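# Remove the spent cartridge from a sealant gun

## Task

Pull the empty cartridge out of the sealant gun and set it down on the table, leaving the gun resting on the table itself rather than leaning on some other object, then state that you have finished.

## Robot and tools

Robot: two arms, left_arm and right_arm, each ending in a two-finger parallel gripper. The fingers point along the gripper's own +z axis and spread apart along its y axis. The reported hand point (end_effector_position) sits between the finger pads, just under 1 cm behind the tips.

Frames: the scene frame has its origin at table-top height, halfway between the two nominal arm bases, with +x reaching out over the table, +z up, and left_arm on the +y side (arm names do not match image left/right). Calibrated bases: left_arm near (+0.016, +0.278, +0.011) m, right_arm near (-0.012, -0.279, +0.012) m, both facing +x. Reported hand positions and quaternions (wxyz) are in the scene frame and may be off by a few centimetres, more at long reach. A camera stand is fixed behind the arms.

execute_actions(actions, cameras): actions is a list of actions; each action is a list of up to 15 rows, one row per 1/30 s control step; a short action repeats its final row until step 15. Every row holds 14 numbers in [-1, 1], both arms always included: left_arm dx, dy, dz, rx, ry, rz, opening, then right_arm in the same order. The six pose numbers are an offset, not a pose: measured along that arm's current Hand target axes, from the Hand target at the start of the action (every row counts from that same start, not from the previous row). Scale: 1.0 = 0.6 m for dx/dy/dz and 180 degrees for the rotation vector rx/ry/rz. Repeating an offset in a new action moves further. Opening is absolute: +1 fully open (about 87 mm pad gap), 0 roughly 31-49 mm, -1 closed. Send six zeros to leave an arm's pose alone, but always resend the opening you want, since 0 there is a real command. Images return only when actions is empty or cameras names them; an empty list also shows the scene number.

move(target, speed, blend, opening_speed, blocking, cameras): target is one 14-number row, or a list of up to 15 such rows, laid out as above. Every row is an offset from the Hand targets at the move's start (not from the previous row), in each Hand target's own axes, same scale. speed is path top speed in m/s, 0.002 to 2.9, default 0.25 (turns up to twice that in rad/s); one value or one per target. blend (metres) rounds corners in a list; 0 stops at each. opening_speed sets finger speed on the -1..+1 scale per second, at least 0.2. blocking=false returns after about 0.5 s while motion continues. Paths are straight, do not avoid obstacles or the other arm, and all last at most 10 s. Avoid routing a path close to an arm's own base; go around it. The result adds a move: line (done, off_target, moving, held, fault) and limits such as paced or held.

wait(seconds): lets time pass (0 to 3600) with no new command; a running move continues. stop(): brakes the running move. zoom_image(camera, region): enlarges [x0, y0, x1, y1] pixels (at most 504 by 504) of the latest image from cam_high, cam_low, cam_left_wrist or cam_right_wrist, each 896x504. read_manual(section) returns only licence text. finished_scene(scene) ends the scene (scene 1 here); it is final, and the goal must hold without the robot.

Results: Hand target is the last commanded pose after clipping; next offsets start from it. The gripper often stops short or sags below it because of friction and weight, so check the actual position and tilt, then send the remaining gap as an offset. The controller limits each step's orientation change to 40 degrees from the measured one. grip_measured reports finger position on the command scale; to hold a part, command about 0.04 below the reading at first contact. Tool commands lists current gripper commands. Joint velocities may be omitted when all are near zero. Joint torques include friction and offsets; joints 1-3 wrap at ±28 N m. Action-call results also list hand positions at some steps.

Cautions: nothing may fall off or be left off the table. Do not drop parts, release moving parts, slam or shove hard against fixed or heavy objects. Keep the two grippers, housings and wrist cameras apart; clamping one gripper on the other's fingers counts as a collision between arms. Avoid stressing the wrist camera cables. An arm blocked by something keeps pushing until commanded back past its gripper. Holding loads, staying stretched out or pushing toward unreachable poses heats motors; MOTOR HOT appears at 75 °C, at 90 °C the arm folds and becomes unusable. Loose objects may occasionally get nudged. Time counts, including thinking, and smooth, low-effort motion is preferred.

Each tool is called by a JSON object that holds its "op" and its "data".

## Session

{"op": "execute_actions", "data": {"actions": []}}

{"op": "zoom_image", "data": {"camera": "cam_high", "region": [130, 180, 530, 420]}}

Scene clock: 0.00 s.
left_arm: end_effector_position=(+0.3464, +0.1130, +0.3253) grip_measured=+1.000 end_effector_quat_wxyz=(+0.466, -0.016, +0.882, -0.070) | right_arm: end_effector_position=(+0.3039, -0.1521, +0.2970) grip_measured=+1.000 end_effector_quat_wxyz=(+0.582, +0.020, +0.798, +0.153)
Joint positions: left_arm=[-0.648 1.381 1.624 -0.885 -0.384 -0.441 1] | right_arm=[0.445 0.954 0.967 -0.297 0.207 0.342 1]
Joint velocities: within noise
Joint torques (N m): no reading
Heat: left arm: 26 °C; right arm: 23 °C.
Hand target: left_arm +0.3466, +0.1130, +0.3335; +0.476, -0.019, +0.876, -0.077 | right_arm +0.3033, -0.1523, +0.2992; +0.583, +0.020, +0.797, +0.154
Tool commands: left_gripper/opening=+1.0 right_gripper/opening=+1.0
camera_calibration:
cam_left_wrist: T_world_to_cam=[[-0.02491, -0.98826, 0.15071, 0.0672], [-0.99311, 0.00719, -0.11698, 0.40266], [0.11452, -0.15258, -0.98163, 0.44066]] pos_world=[0.35109, 0.13076, 0.46954]
cam_right_wrist: T_world_to_cam=[[0.15452, -0.94688, -0.28204, -0.11013], [-0.9125, -0.02733, -0.40817, 0.41932], [0.37878, 0.32044, -0.86824, 0.33778]] pos_world=[0.2717, -0.20105, 0.43337]

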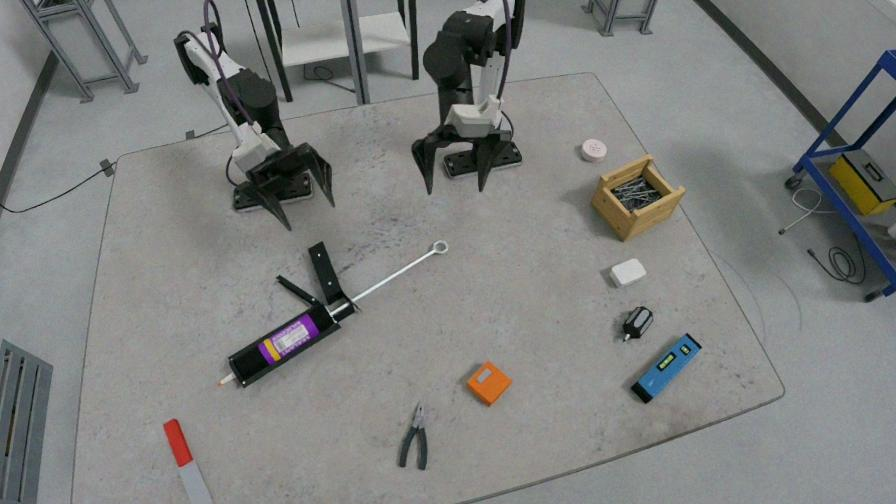

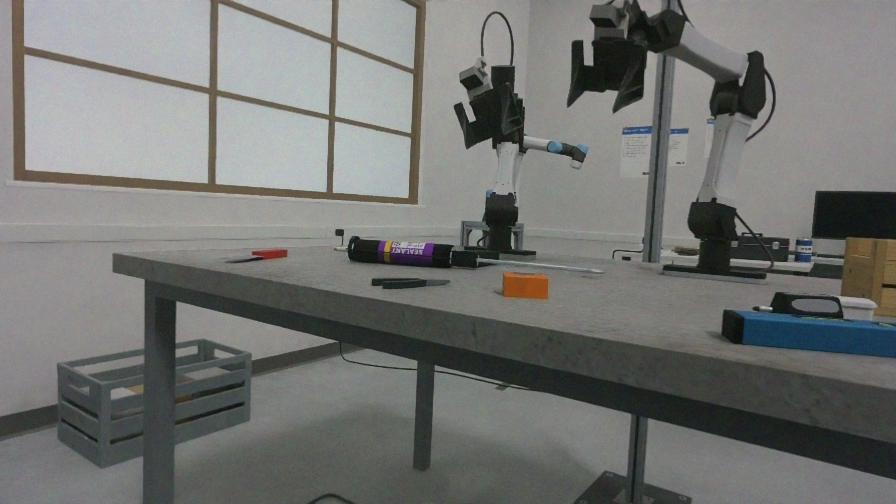

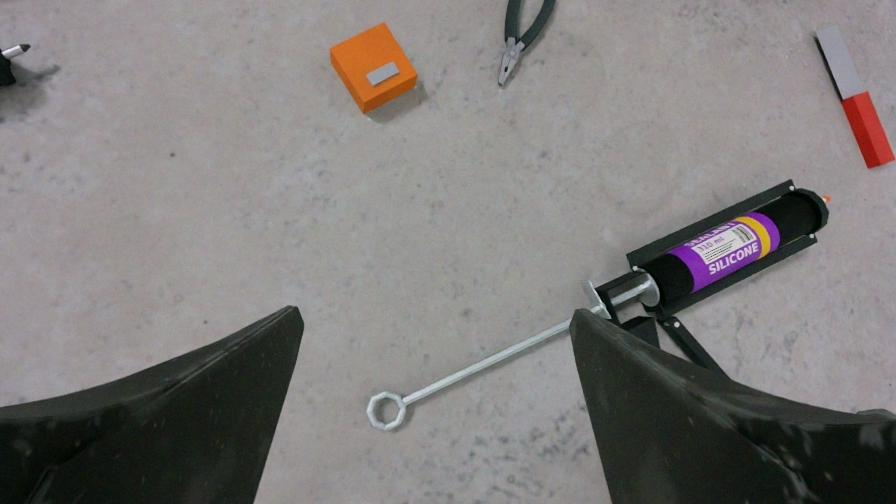

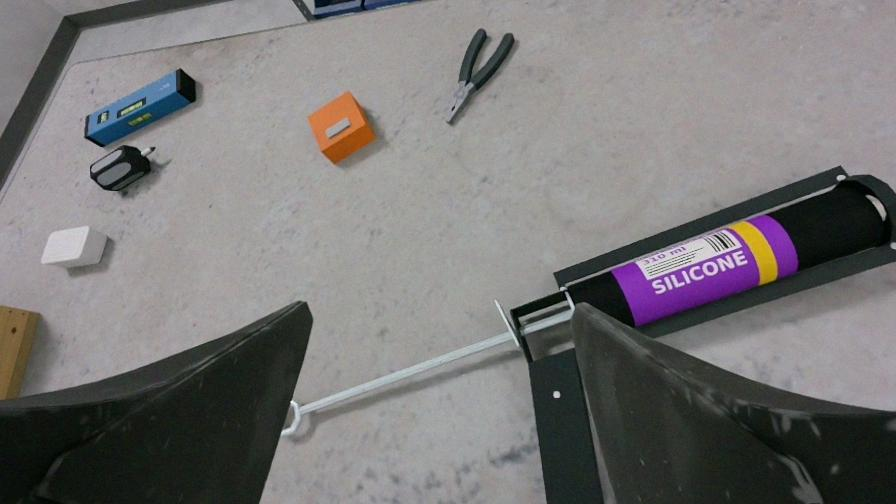

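Scaled by 1.260 from the camera's image (finer frame: 1280x720).

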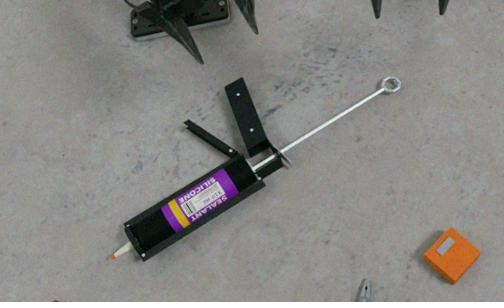

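{"op": "move", "data": {"target": [0,0.2,0,0,0,0,1,0.232,-0.146,0.193,-0.3147,0.361,-0.5329,1], "speed": 0.35, "cameras": ["cam_right_wrist","cam_low","cam_high"]}}

Scene clock: 16.97 s.
left_arm: end_effector_position=(+0.3508, +0.2316, +0.3074) grip_measured=+1.000 end_effector_quat_wxyz=(+0.458, -0.022, +0.886, -0.070) | right_arm: end_effector_position=(+0.3773, -0.1813, +0.1170) grip_measured=+1.000 end_effector_quat_wxyz=(-0.010, +0.822, -0.570, -0.003)
Joint positions: left_arm=[-0.162 1.221 1.434 -0.821 0.012 -0.169 1] | right_arm=[0.34 2.058 1.849 -1.351 -0.017 -1.586 1]
Joint torques (N m): left_arm=[0.42 -5.63 4.31 1.95 0.1 0.21] | right_arm=[0.36 -7.27 8.65 0.23 -0.08 -0.23]
Heat: left arm: 27 °C; right arm: 26 °C.
Hand target: left_arm +0.3514, +0.2315, +0.3152; +0.475, -0.019, +0.876, -0.076 | right_arm +0.3802, -0.1805, +0.1155; +0.000, +0.828, -0.561, +0.000
Off the commanded pose: left_arm 0.008 m, 2 deg | right_arm 0.003 m, 2 deg.
move: done
cam_right_wrist: T_world_to_cam=[[0.94082, 0.3389, -0.00123, -0.2962], [0.22995, -0.63569, 0.7369, -0.26338], [0.24895, -0.69357, -0.676, 0.00572]] pos_world=[0.33782, -0.06308, 0.19758]
Images, in order (width x height): cam_high 896x504, cam_low 896x504, cam_right_wrist 896x504.

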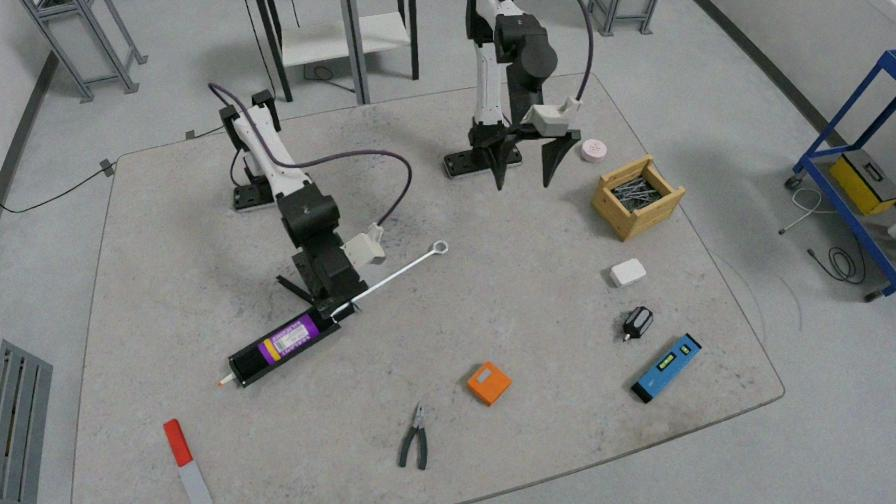

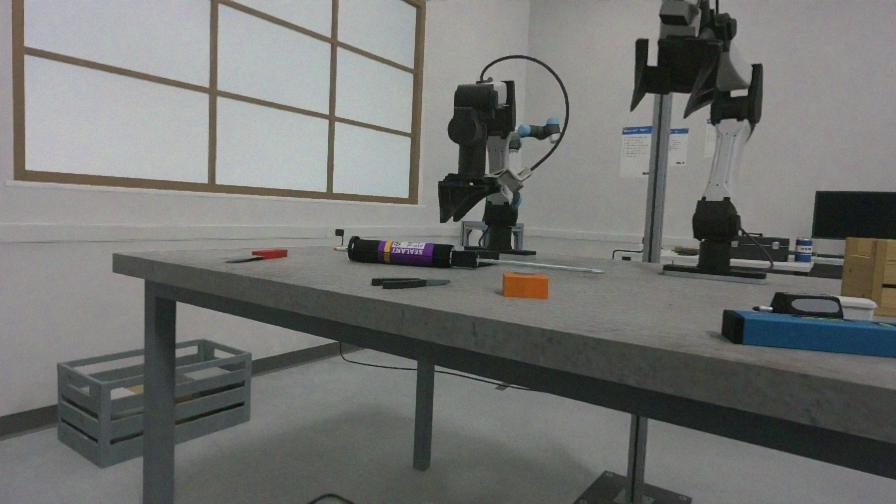

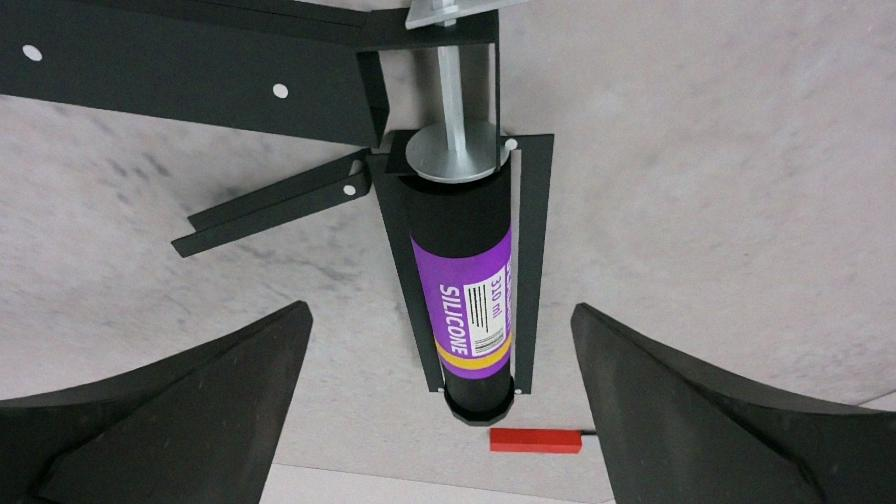

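{"op": "move", "data": {"target": [0,0,0,0,0,0,1,0.0365,-0.0083,0.128,0,0,-0.0206,1], "speed": 0.12, "cameras": ["cam_right_wrist"]}}

Scene clock: 26.23 s.
left_arm: end_effector_position=(+0.3508, +0.2315, +0.3074) grip_measured=+1.000 end_effector_quat_wxyz=(+0.458, -0.022, +0.886, -0.070) | right_arm: end_effector_position=(+0.3927, -0.1935, +0.0480) grip_measured=+1.000 end_effector_quat_wxyz=(-0.011, +0.843, -0.538, +0.001)
Joint positions: left_arm=[-0.162 1.221 1.434 -0.821 0.013 -0.169 1] | right_arm=[0.3 2.109 1.65 -1.094 -0.013 -1.704 1]
Joint torques (N m): left_arm=[0.32 -5.67 4.36 1.95 0.15 0.17] | right_arm=[-0.91 -8.03 5.41 0.49 -0.1 -0.18]
Heat: left arm: 28 °C; right arm: 27 °C.
Hand target: left_arm +0.3514, +0.2315, +0.3152; +0.475, -0.019, +0.876, -0.076 | right_arm +0.3929, -0.1990, +0.0386; +0.000, +0.845, -0.534, +0.000
Off the commanded pose: left_arm 0.008 m, 2 deg | right_arm 0.011 m, 1 deg.
move: off_target (right_arm)
cam_right_wrist: T_world_to_cam=[[0.91147, 0.41132, 0.00636, -0.28152], [0.27204, -0.61426, 0.74073, -0.23633], [0.30858, -0.67343, -0.67177, -0.07303]] pos_world=[0.34342, -0.07855, 0.12779]

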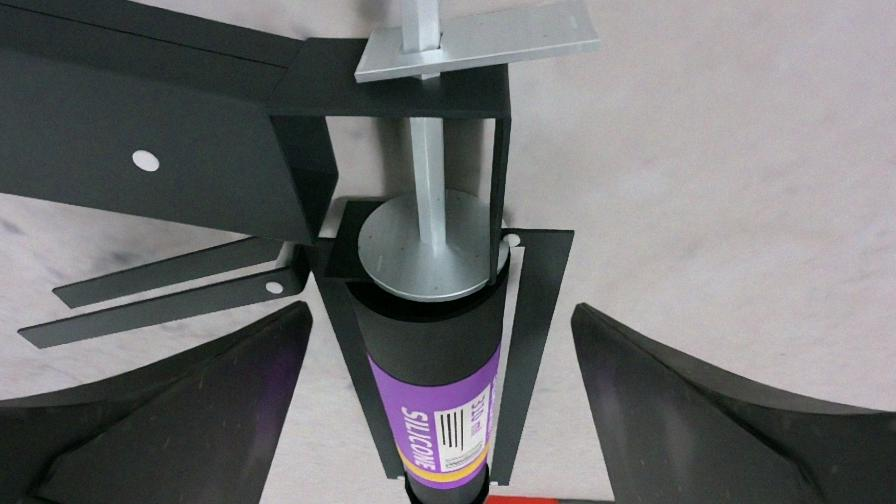

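{"op": "move", "data": {"target": [0,0,0,0,0,0,1,0.022,0.011,0.01,0,0,0,1], "speed": 0.1}}

Scene clock: 30.03 s.
left_arm: end_effector_position=(+0.3508, +0.2315, +0.3074) grip_measured=+1.000 end_effector_quat_wxyz=(+0.458, -0.022, +0.886, -0.070) | right_arm: end_effector_position=(+0.3927, -0.2090, +0.0384) grip_measured=+1.000 end_effector_quat_wxyz=(-0.008, +0.843, -0.538, -0.002)
Joint positions: left_arm=[-0.162 1.221 1.434 -0.821 0.013 -0.169 1] | right_arm=[0.263 2.109 1.611 -1.063 -0.013 -1.739 1]
Joint torques (N m): left_arm=[0.66 -5.55 4.34 1.97 0.13 0.22] | right_arm=[-0.62 -8.61 5.24 0.5 -0.05 -0.1]
Heat: left arm: 28 °C; right arm: 27 °C.
Hand target: left_arm +0.3514, +0.2315, +0.3152; +0.475, -0.019, +0.876, -0.076 | right_arm +0.3927, -0.2137, +0.0327; +0.000, +0.845, -0.534, +0.000
Off the commanded pose: left_arm 0.008 m, 2 deg | right_arm 0.008 m, 1 deg.
move: done

{"op": "move", "data": {"target": [[0,0,0,0,0,0,1,0,0,-0.0275,0,0,0,1],[0,0,0,0,0,0,1,0,0,-0.0276,0,0,0,0.05]], "opening_speed": 1, "cameras": ["cam_right_wrist"]}}

Scene clock: 33.60 s.
left_arm: end_effector_position=(+0.3508, +0.2315, +0.3074) grip_measured=+1.000 end_effector_quat_wxyz=(+0.458, -0.022, +0.886, -0.070) | right_arm: end_effector_position=(+0.3921, -0.2091, +0.0409) grip_measured=+0.777 end_effector_quat_wxyz=(-0.006, +0.844, -0.537, -0.004)
Joint positions: left_arm=[-0.162 1.221 1.434 -0.821 0.013 -0.169 1] | right_arm=[0.263 2.109 1.621 -1.079 -0.013 -1.743 0.889]
Joint torques (N m): left_arm=[0.58 -5.65 4.42 1.99 0.07 0.18] | right_arm=[-0.5 -9.81 8.43 0.01 -0.09 -0.1]
Heat: left arm: 28 °C; right arm: 27 °C.
Hand target: left_arm +0.3514, +0.2315, +0.3152; +0.475, -0.019, +0.876, -0.076 | right_arm +0.3927, -0.2137, +0.0492; +0.000, +0.845, -0.534, +0.000
Off the commanded pose: left_arm 0.008 m, 2 deg | right_arm 0.010 m, 1 deg.
move: done
cam_right_wrist: T_world_to_cam=[[0.91052, 0.4134, -0.00681, -0.27313], [0.28276, -0.61061, 0.73973, -0.24391], [0.30165, -0.67546, -0.67287, -0.08576]] pos_world=[0.34353, -0.09395, 0.12086]

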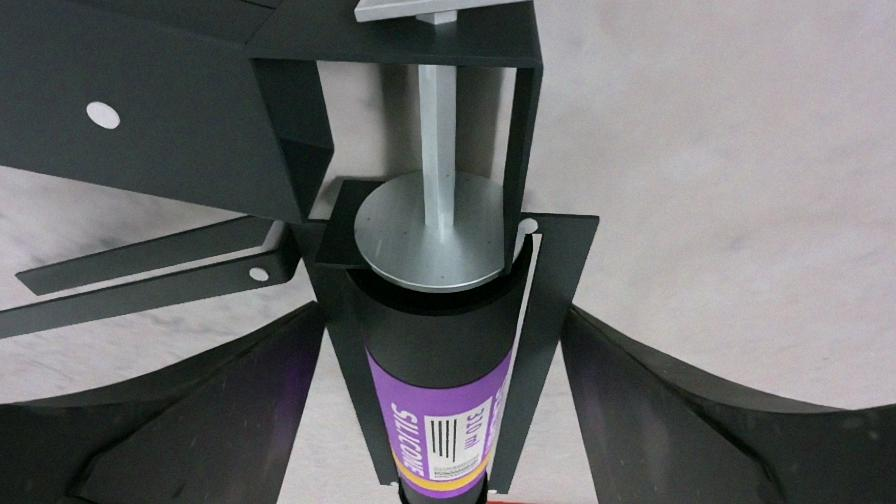

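Nudge up ~2–3 mm and retry.

{"op": "move", "data": {"target": [[0,0,0,0,0,0,1,0,0,0,0,0,0,1],[0,0,0,0,0,0,1,0,0,-0.004,0,0,0,1],[0,0,0,0,0,0,1,0,0,-0.0041,0,0,0,0.05]], "opening_speed": 1.2, "cameras": ["cam_right_wrist"]}}

Scene clock: 38.13 s.
left_arm: end_effector_position=(+0.3508, +0.2315, +0.3074) grip_measured=+1.000 end_effector_quat_wxyz=(+0.458, -0.022, +0.886, -0.070) | right_arm: end_effector_position=(+0.3895, -0.2100, +0.0429) grip_measured=+0.414 end_effector_quat_wxyz=(-0.001, +0.844, -0.537, -0.008)
Joint positions: left_arm=[-0.162 1.221 1.434 -0.821 0.013 -0.169 1] | right_arm=[0.263 2.109 1.63 -1.101 -0.012 -1.743 0.707]
Joint torques (N m): left_arm=[0.46 -5.53 4.26 1.97 0.15 0.19] | right_arm=[-0.59 -10.1 7.8 0.15 -0.1 -0.11]
Heat: left arm: 29 °C; right arm: 28 °C.
Hand target: left_arm +0.3514, +0.2315, +0.3152; +0.475, -0.019, +0.876, -0.076 | right_arm +0.3926, -0.2137, +0.0517; +0.000, +0.845, -0.534, +0.000
Off the commanded pose: left_arm 0.008 m, 2 deg | right_arm 0.010 m, 1 deg.
move: done; target 3's new opening was sent with right_arm's hand 0.011 m and 1 deg from that target
cam_right_wrist: T_world_to_cam=[[0.91035, 0.41334, -0.02019, -0.26968], [0.2921, -0.60724, 0.73888, -0.24803], [0.29314, -0.67854, -0.67354, -0.08149]] pos_world=[0.34184, -0.09444, 0.12293]

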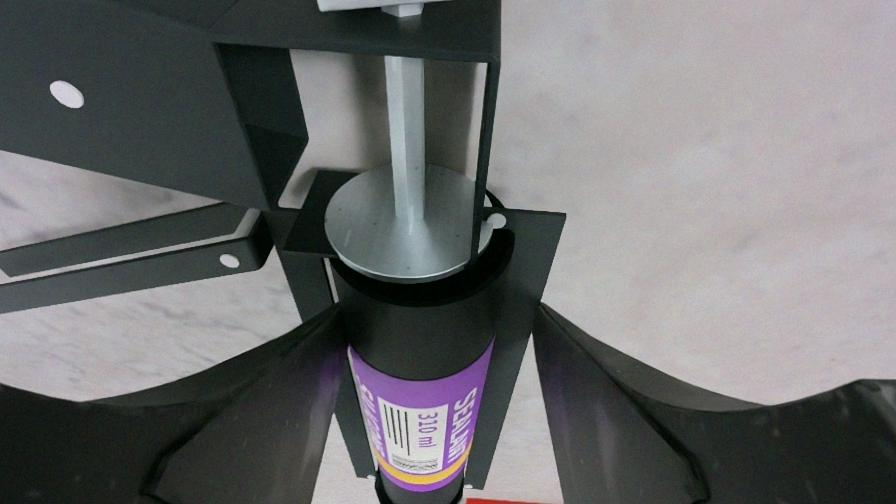

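{"op": "move", "data": {"target": [[0,0,0,0,0,0,1,0,0,0,0,0,0,1],[0,0,0,0,0,0,1,0,0.012,-0.004,0,0,0,1],[0,0,0,0,0,0,1,0,0.012,-0.0041,0,0,0,0.05]], "opening_speed": 1.2, "cameras": ["cam_right_wrist"]}}

Scene clock: 43.37 s.
left_arm: end_effector_position=(+0.3508, +0.2315, +0.3074) grip_measured=+1.000 end_effector_quat_wxyz=(+0.458, -0.022, +0.886, -0.070) | right_arm: end_effector_position=(+0.3881, -0.2105, +0.0426) grip_measured=+0.414 end_effector_quat_wxyz=(+0.002, +0.844, -0.536, -0.009)
Joint positions: left_arm=[-0.162 1.221 1.434 -0.821 0.013 -0.169 1] | right_arm=[0.263 2.109 1.628 -1.106 -0.012 -1.745 0.707]
Joint torques (N m): left_arm=[0.49 -5.71 4.25 1.95 0.14 0.13] | right_arm=[-0.73 -12.36 5.04 0.21 -0.09 -0.15]
Heat: left arm: 29 °C; right arm: 30 °C.
Hand target: left_arm +0.3514, +0.2315, +0.3152; +0.475, -0.019, +0.876, -0.076 | right_arm +0.3861, -0.2169, +0.0541; +0.000, +0.845, -0.534, +0.000
Off the commanded pose: left_arm 0.008 m, 2 deg | right_arm 0.013 m, 1 deg.
move: off_target (right_arm); target 3's new opening was sent with right_arm's hand 0.013 m and 1 deg from that target
cam_right_wrist: T_world_to_cam=[[0.90976, 0.41432, -0.02585, -0.26753], [0.29676, -0.60554, 0.73842, -0.24909], [0.29029, -0.67946, -0.67385, -0.08073]] pos_world=[0.34074, -0.09484, 0.12262]

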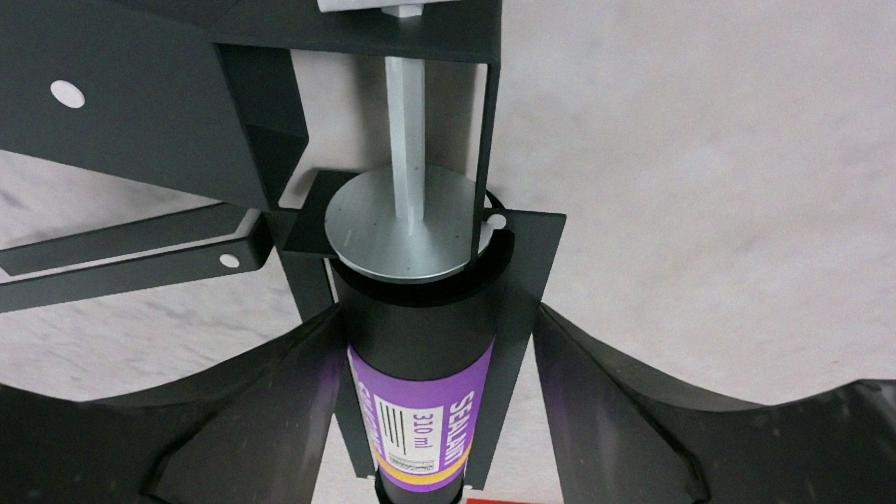

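{"op": "move", "data": {"target": [[0,0,0,0,0,0,1,0,0,0,0,0,0,1],[0,0,0,0,0,0,1,0,0.005,-0.05,0,0,0,1],[0,0,0,0,0,0,1,0,0.005,0.029,0,0,0,1]], "speed": 0.12, "cameras": ["cam_right_wrist"]}}

Scene clock: 48.90 s.
left_arm: end_effector_position=(+0.3508, +0.2315, +0.3074) grip_measured=+1.000 end_effector_quat_wxyz=(+0.458, -0.022, +0.886, -0.070) | right_arm: end_effector_position=(+0.3832, -0.2120, +0.0426) grip_measured=+1.000 end_effector_quat_wxyz=(-0.007, +0.845, -0.535, -0.001)
Joint positions: left_arm=[-0.162 1.221 1.434 -0.821 0.013 -0.169 1] | right_arm=[0.263 2.066 1.562 -1.058 -0.01 -1.746 1]
Joint torques (N m): left_arm=[0.43 -5.35 4.23 1.98 0.15 0.23] | right_arm=[-1.02 -8.29 5.27 0.46 -0.17 -0.11]
Heat: left arm: 29 °C; right arm: 32 °C.
Hand target: left_arm +0.3514, +0.2315, +0.3152; +0.475, -0.019, +0.876, -0.076 | right_arm +0.3834, -0.2181, +0.0367; +0.000, +0.845, -0.534, +0.000
Off the commanded pose: left_arm 0.008 m, 2 deg | right_arm 0.008 m, 1 deg.
move: done
cam_right_wrist: T_world_to_cam=[[0.9093, 0.41614, -0.00197, -0.263], [0.28015, -0.60863, 0.74235, -0.24307], [0.30772, -0.67557, -0.67001, -0.08636]] pos_world=[0.33381, -0.09684, 0.12207]

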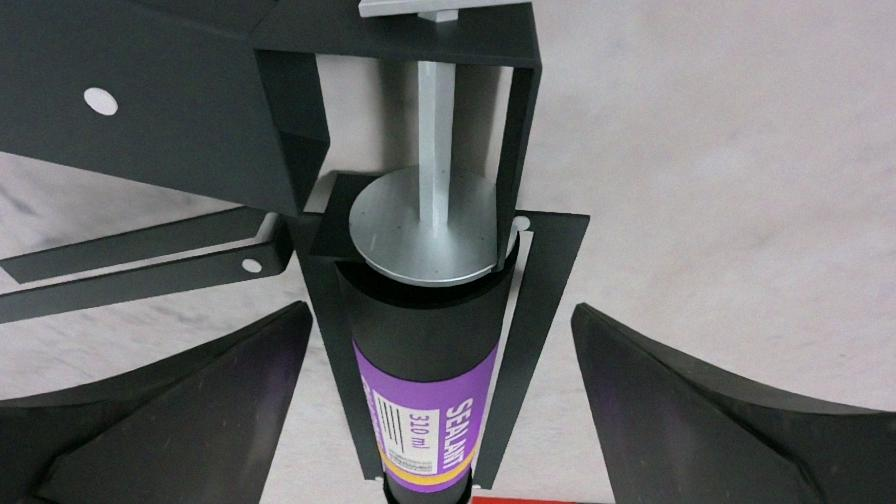

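{"op": "move", "data": {"target": [[0,0,0,0,0,0,1,0,0.006,-0.08,0,0,0,1],[0,0,0,0,0,0,1,0,0.006,-0.005,0,0,0,1],[0,0,0,0,0,0,1,0,0.006,-0.0051,0,0,0,0.05]], "speed": 0.12, "opening_speed": 1.2, "cameras": ["cam_right_wrist"]}}

Scene clock: 54.77 s.
left_arm: end_effector_position=(+0.3508, +0.2315, +0.3074) grip_measured=+1.000 end_effector_quat_wxyz=(+0.458, -0.022, +0.886, -0.070) | right_arm: end_effector_position=(+0.3848, -0.2135, +0.0448) grip_measured=+0.411 end_effector_quat_wxyz=(-0.012, +0.844, -0.535, +0.006)
Joint positions: left_arm=[-0.162 1.221 1.434 -0.821 0.013 -0.169 1] | right_arm=[0.26 2.053 1.549 -1.042 -0.007 -1.749 0.705]
Joint torques (N m): left_arm=[0.35 -5.7 4.3 1.99 0.11 0.19] | right_arm=[-0.98 -8.05 5.31 0.26 -0.13 -0.11]
Heat: left arm: 29 °C; right arm: 32 °C.
Hand target: left_arm +0.3514, +0.2315, +0.3152; +0.475, -0.019, +0.876, -0.076 | right_arm +0.3801, -0.2196, +0.0398; +0.000, +0.845, -0.534, +0.000
Off the commanded pose: left_arm 0.008 m, 2 deg | right_arm 0.009 m, 2 deg.
move: done
cam_right_wrist: T_world_to_cam=[[0.90936, 0.41576, 0.01416, -0.26464], [0.26731, -0.61006, 0.7459, -0.24155], [0.31876, -0.67451, -0.6659, -0.09059]] pos_world=[0.3341, -0.09844, 0.1236]

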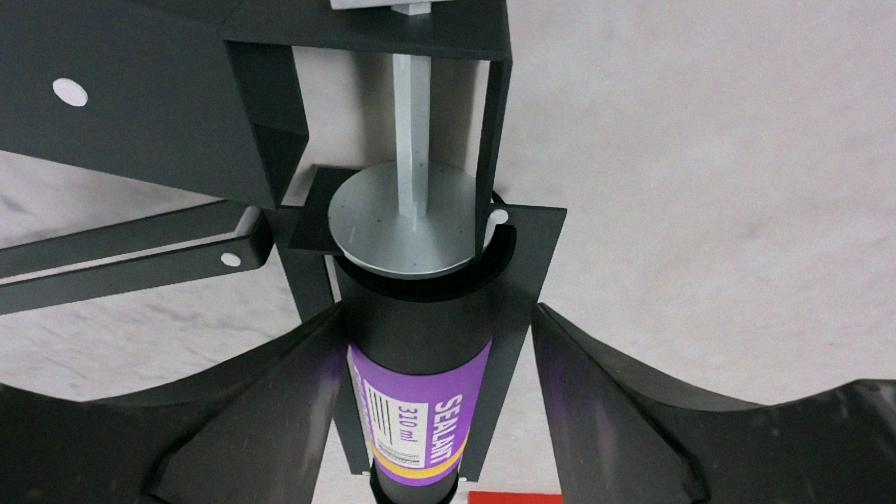

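{"op": "move", "data": {"target": [[0,0,0,0,0,0,1,0,0,0,0,0,0,1],[0,0,0,0,0,0,1,0,0.004,-0.08,0,0,0,1],[0,0,0,0,0,0,1,0,0.004,-0.006,0,0,0,1],[0,0,0,0,0,0,1,0,0.004,-0.0061,0,0,0,0.05]], "speed": 0.12, "opening_speed": 1.2, "cameras": ["cam_right_wrist"]}}

Scene clock: 63.17 s.
left_arm: end_effector_position=(+0.3508, +0.2315, +0.3074) grip_measured=+1.000 end_effector_quat_wxyz=(+0.458, -0.022, +0.886, -0.070) | right_arm: end_effector_position=(+0.3780, -0.2154, +0.0478) grip_measured=+0.159 end_effector_quat_wxyz=(-0.005, +0.845, -0.536, -0.001)
Joint positions: left_arm=[-0.162 1.221 1.434 -0.821 0.013 -0.169 1] | right_arm=[0.26 2.042 1.547 -1.07 -0.007 -1.749 0.58]
Joint torques (N m): left_arm=[0.61 -5.68 4.42 1.95 0.11 0.17] | right_arm=[-0.92 -8.47 5.38 0.48 -0.19 -0.13]
Heat: left arm: 30 °C; right arm: 33 °C.
Hand target: left_arm +0.3514, +0.2315, +0.3152; +0.475, -0.019, +0.876, -0.076 | right_arm +0.3781, -0.2207, +0.0435; +0.000, +0.845, -0.534, +0.000
Off the commanded pose: left_arm 0.008 m, 2 deg | right_arm 0.007 m, 1 deg.
move: done
cam_right_wrist: T_world_to_cam=[[0.90946, 0.41574, -0.00582, -0.25676], [0.28173, -0.60589, 0.74399, -0.24764], [0.30578, -0.67828, -0.66816, -0.08351]] pos_world=[0.32882, -0.09994, 0.12695]

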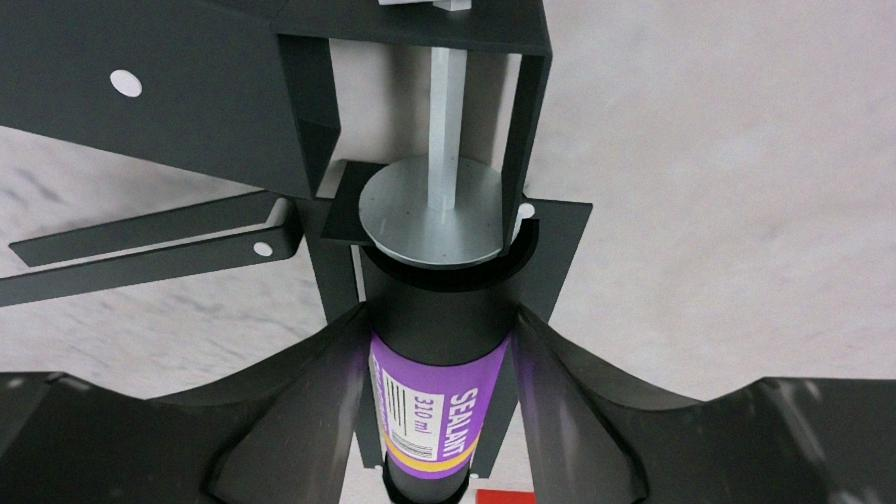

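{"op": "move", "data": {"target": [0,0,0,0,0,0,1,0,0,-0.032,0,-0.032,0,0.03], "speed": 0.08, "cameras": ["cam_right_wrist"]}}

Scene clock: 66.10 s.
left_arm: end_effector_position=(+0.3508, +0.2315, +0.3074) grip_measured=+1.000 end_effector_quat_wxyz=(+0.458, -0.022, +0.886, -0.070) | right_arm: end_effector_position=(+0.3762, -0.2204, +0.0598) grip_measured=+0.159 end_effector_quat_wxyz=(-0.022, +0.844, -0.534, -0.036)
Joint positions: left_arm=[-0.162 1.221 1.434 -0.821 0.013 -0.169 1] | right_arm=[0.213 2.042 1.606 -1.156 -0.082 -1.798 0.58]
Joint torques (N m): left_arm=[0.4 -5.68 4.4 1.97 0.07 0.16] | right_arm=[-0.85 -8.5 8.54 0.12 -0.43 -0.11]
Heat: left arm: 30 °C; right arm: 33 °C.
Hand target: left_arm +0.3514, +0.2315, +0.3152; +0.475, -0.019, +0.876, -0.076 | right_arm +0.3780, -0.2207, +0.0626; -0.027, +0.844, -0.534, -0.043
Off the commanded pose: left_arm 0.008 m, 2 deg | right_arm 0.003 m, 1 deg.
move: done
cam_right_wrist: T_world_to_cam=[[0.90829, 0.41804, -0.01569, -0.25149], [0.31269, -0.6535, 0.68932, -0.27791], [0.27791, -0.63101, -0.72428, -0.05408]] pos_world=[0.33036, -0.1106, 0.14845]

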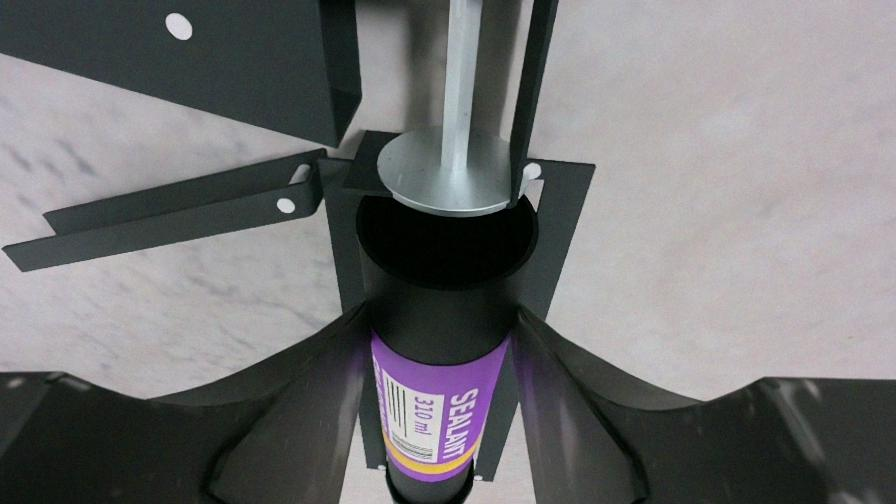

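{"op": "move", "data": {"target": [[0,0,0,0,0,0,1,0,0,-0.0715,0,-0.067,0,0.03],[0,0,0,0,0,0,1,-0.125,0,-0.11,0,-0.067,0,0.03],[0,0,0,0,0,0,1,-0.145,0,-0.26,0,-0.067,0,0.03]], "speed": 0.1, "blend": [0.01,0.015,0], "cameras": ["cam_high","cam_low","cam_right_wrist"]}}

{"op": "zoom_image", "data": {"camera": "cam_low", "region": [320, 100, 560, 290]}}

Scene clock: 73.33 s.
left_arm: end_effector_position=(+0.3508, +0.2315, +0.3074) grip_measured=+1.000 end_effector_quat_wxyz=(+0.458, -0.022, +0.886, -0.070) | right_arm: end_effector_position=(+0.3508, -0.1590, +0.2127) grip_measured=+0.030 end_effector_quat_wxyz=(-0.142, +0.830, -0.534, -0.073)
Joint positions: left_arm=[-0.162 1.221 1.434 -0.821 0.013 -0.169 1] | right_arm=[0.286 1.916 2.04 -1.57 -0.296 -1.691 0.515]
Joint torques (N m): left_arm=[0.46 -5.46 4.25 1.93 0.12 0.19] | right_arm=[0.57 -9.81 8.05 0.49 -0.36 0.14]
Heat: left arm: 30 °C; right arm: 34 °C.
Hand target: left_arm +0.3514, +0.2315, +0.3152; +0.475, -0.019, +0.876, -0.076 | right_arm +0.3477, -0.1568, +0.2266; -0.083, +0.835, -0.528, -0.131
Off the commanded pose: left_arm 0.008 m, 2 deg | right_arm 0.014 m, 10 deg.
joint sent to its limit (right arm) — joint 4 (wrist pitch), lower limit. The joint targets are off in orientation, not in position.
move: off_target (right_arm)
cam_right_wrist: T_world_to_cam=[[0.91309, 0.3822, 0.1421, -0.29259], [0.25626, -0.80893, 0.52912, -0.30619], [0.31718, -0.44672, -0.83656, 0.1419]] pos_world=[0.30062, -0.07247, 0.3223]

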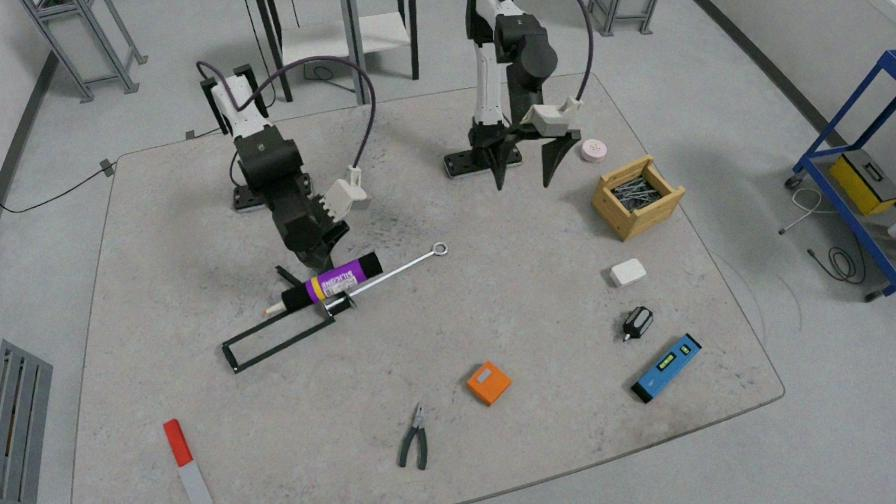

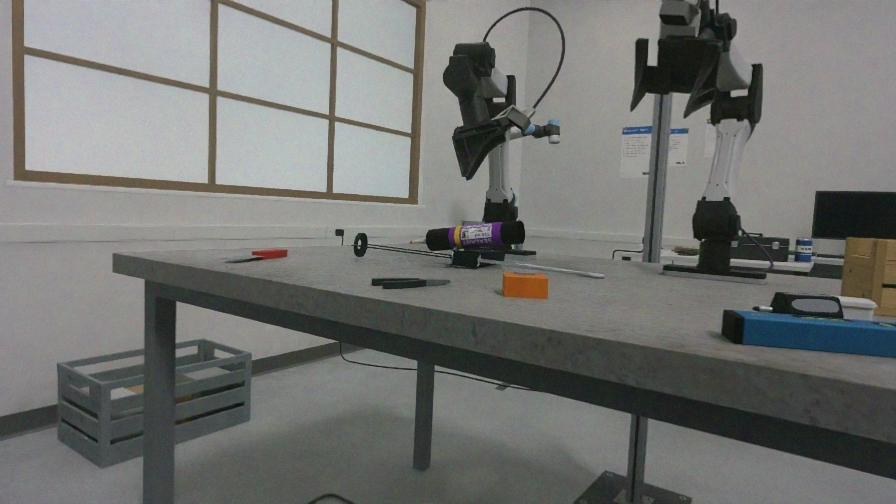

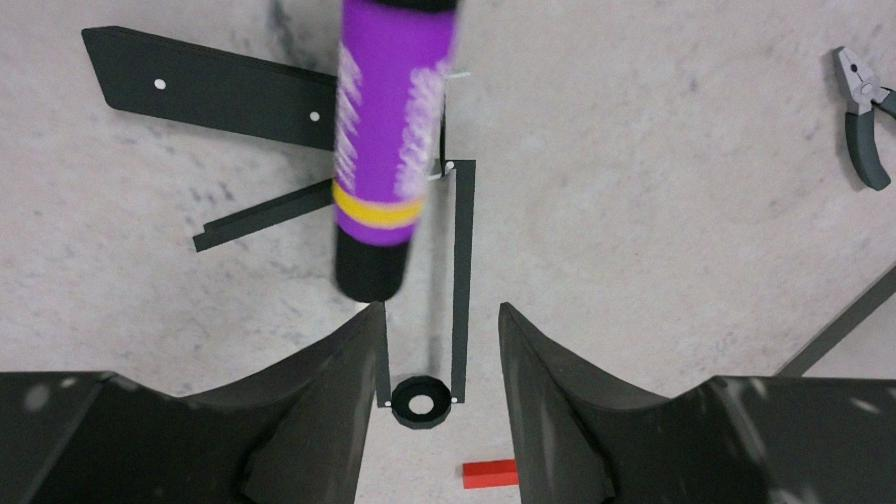

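Scaled by 2.100 from the camera's image (finer frame: 1280x720).

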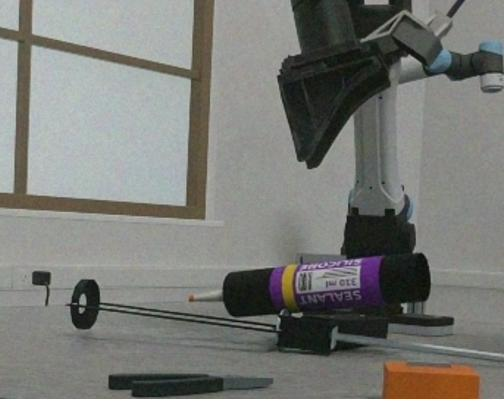

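{"op": "wait", "data": {"seconds": 0.5, "cameras": ["cam_high","cam_low","cam_left_wrist","cam_right_wrist"]}}

{"op": "zoom_image", "data": {"camera": "cam_low", "region": [320, 200, 560, 300]}}

{"op": "zoom_image", "data": {"camera": "cam_high", "region": [180, 180, 480, 400]}}

Scene clock: 76.20 s.
left_arm: end_effector_position=(+0.3508, +0.2315, +0.3074) grip_measured=+1.000 end_effector_quat_wxyz=(+0.458, -0.022, +0.886, -0.070) | right_arm: end_effector_position=(+0.3508, -0.1591, +0.2127) grip_measured=+0.030 end_effector_quat_wxyz=(-0.142, +0.830, -0.535, -0.073)
Joint positions: left_arm=[-0.162 1.221 1.434 -0.821 0.013 -0.169 1] | right_arm=[0.286 1.916 2.04 -1.57 -0.296 -1.69 0.515]
Joint torques (N m): left_arm=[0.47 -5.41 4.21 1.94 0.12 0.12] | right_arm=[0.84 -9.81 8.13 0.5 -0.37 0.08]
Heat: left arm: 30 °C; right arm: 33 °C.
Hand target: left_arm +0.3514, +0.2315, +0.3152; +0.475, -0.019, +0.876, -0.076 | right_arm +0.3477, -0.1568, +0.2266; -0.083, +0.835, -0.528, -0.131
Tool commands: left_gripper/opening=+1.0 right_gripper/opening=+0.03
Off the commanded pose: left_arm 0.008 m, 2 deg | right_arm 0.014 m, 10 deg.
wait: 0.50 s; at rest from the start
cam_left_wrist: T_world_to_cam=[[-0.01242, -0.98752, 0.15699, 0.18067], [-0.99515, -0.00311, -0.0983, 0.40141], [0.09756, -0.15745, -0.9827, 0.44815]] pos_world=[0.35798, 0.25023, 0.45149]
cam_right_wrist: T_world_to_cam=[[0.9134, 0.38151, 0.14194, -0.29277], [0.25576, -0.80915, 0.52902, -0.30605], [0.31668, -0.44691, -0.83665, 0.14203]] pos_world=[0.30072, -0.07247, 0.32229]

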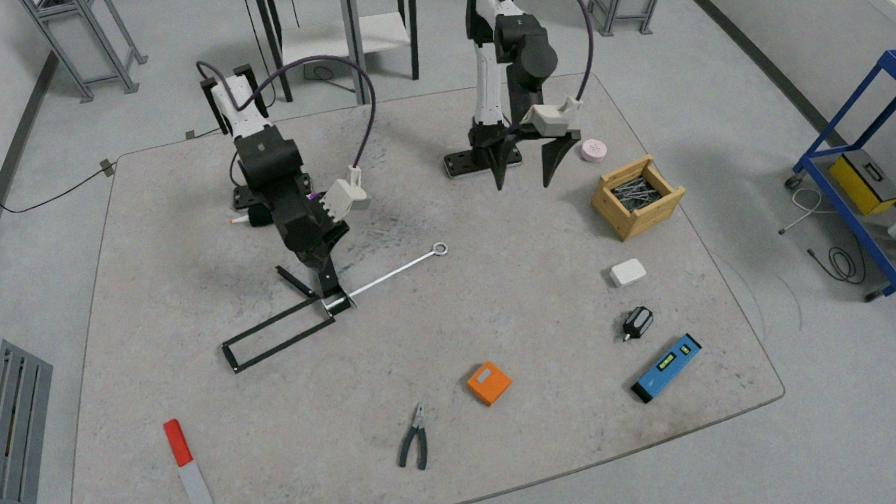

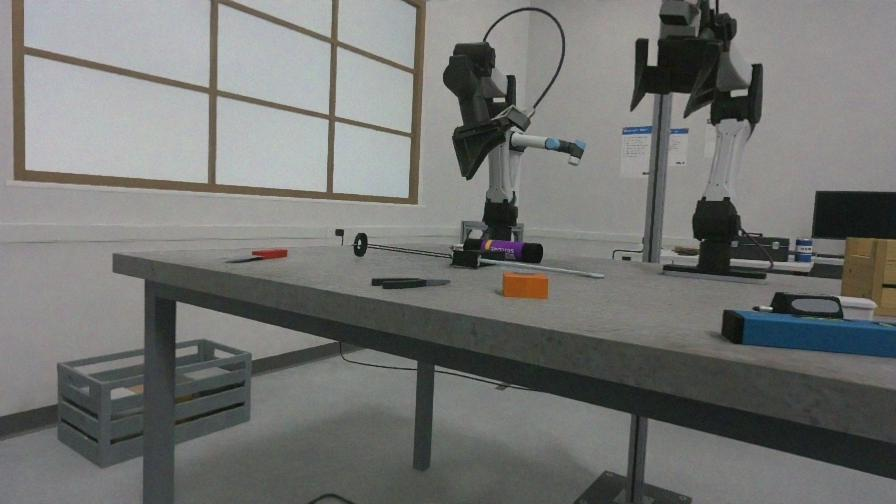

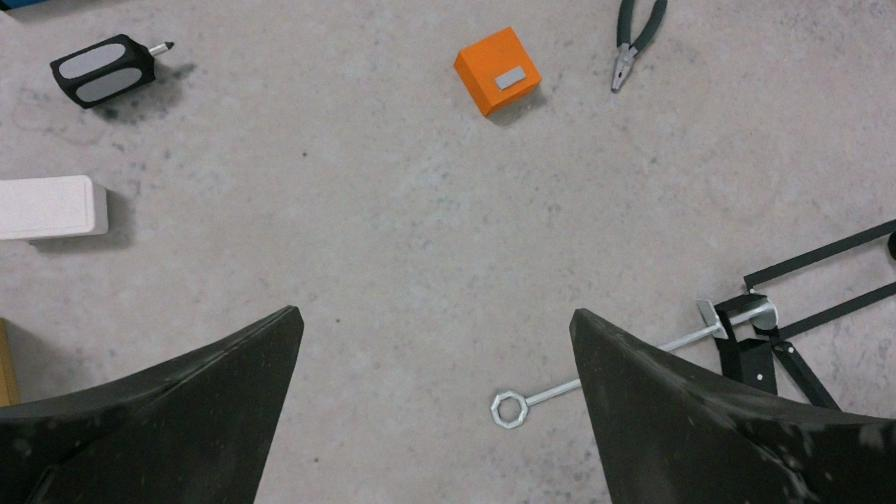

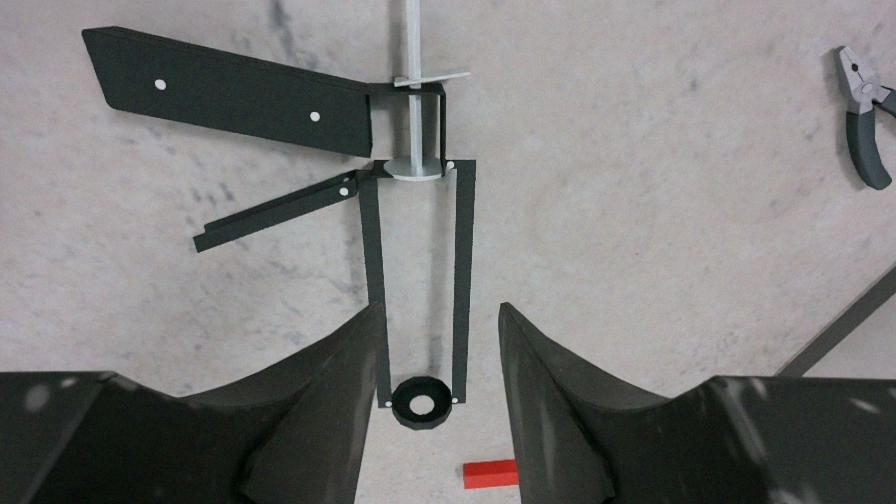

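Scaled by 2.100 from the camera's image (finer frame: 1280x720).

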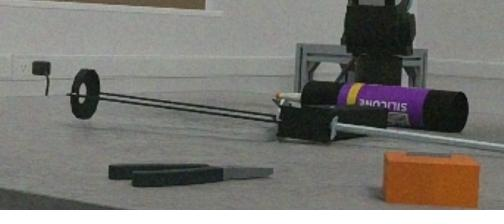

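Scaled by 1.680 from the camera's image (finer frame: 1280x720).

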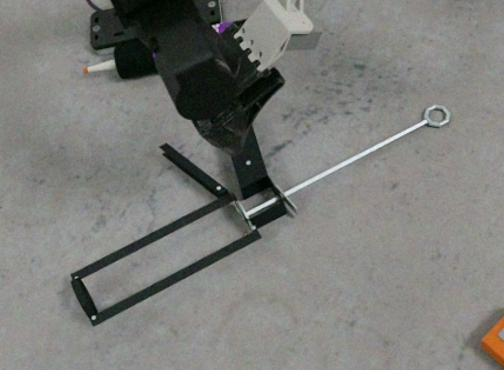

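{"op": "move", "data": {"target": [0,0,0,0,0,0,1,-0.1,-0.1,-0.1,0,0,0,0.03], "cameras": ["cam_high","cam_low"]}}

{"op": "zoom_image", "data": {"camera": "cam_high", "region": [180, 140, 430, 340]}}

Scene clock: 79.43 s.
left_arm: end_effector_position=(+0.3508, +0.2315, +0.3074) grip_measured=+1.000 end_effector_quat_wxyz=(+0.458, -0.022, +0.886, -0.070) | right_arm: end_effector_position=(+0.3838, -0.0989, +0.3029) grip_measured=+0.030 end_effector_quat_wxyz=(-0.270, +0.812, -0.517, +0.002)
Joint positions: left_arm=[-0.162 1.221 1.434 -0.821 0.013 -0.169 1] | right_arm=[0.398 2 2.47 -1.574 -0.296 -1.537 0.515]
Joint torques (N m): left_arm=[0.54 -5.61 4.05 1.96 0.12 0.19] | right_arm=[0.14 -6.64 8.08 1.32 -0.39 0.14]
Heat: left arm: 31 °C; right arm: 33 °C.
Hand target: left_arm +0.3514, +0.2315, +0.3152; +0.475, -0.019, +0.876, -0.076 | right_arm +0.3853, -0.0959, +0.3021; -0.083, +0.835, -0.528, -0.131
Off the commanded pose: left_arm 0.008 m, 2 deg | right_arm 0.003 m, 27 deg.
joint sent to its limit (right arm) — joint 4 (wrist pitch), lower limit. The joint targets are off in orientation, not in position.
move: off_target (right_arm)

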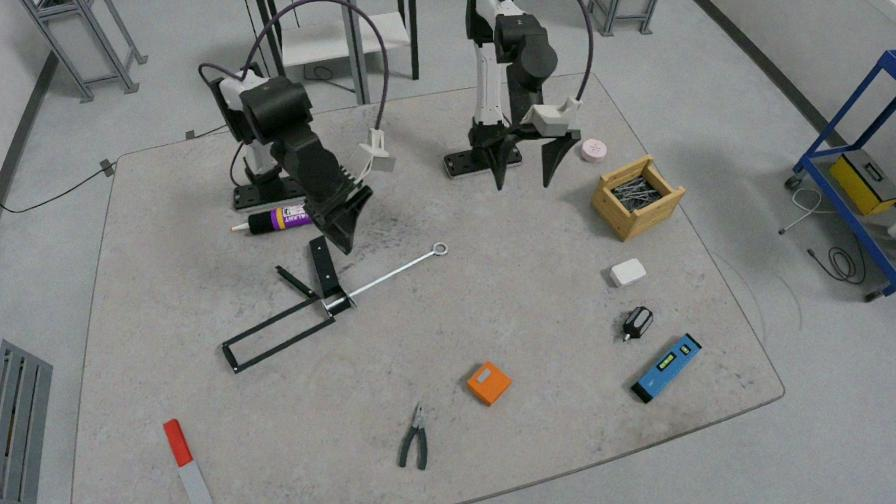

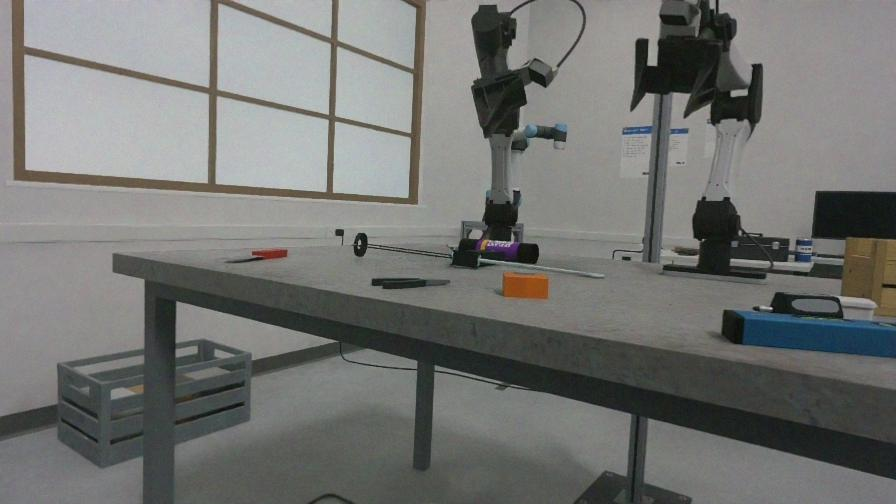

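Scaled by 2.016 from the camera's image (finer frame: 1280x720).

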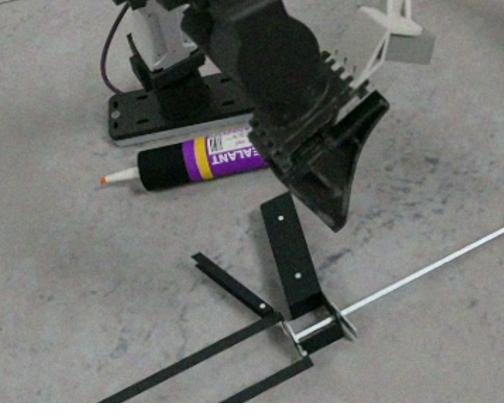

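{"op": "finished_scene", "data": {"scene": 2}}

The scene is finished: the task was done.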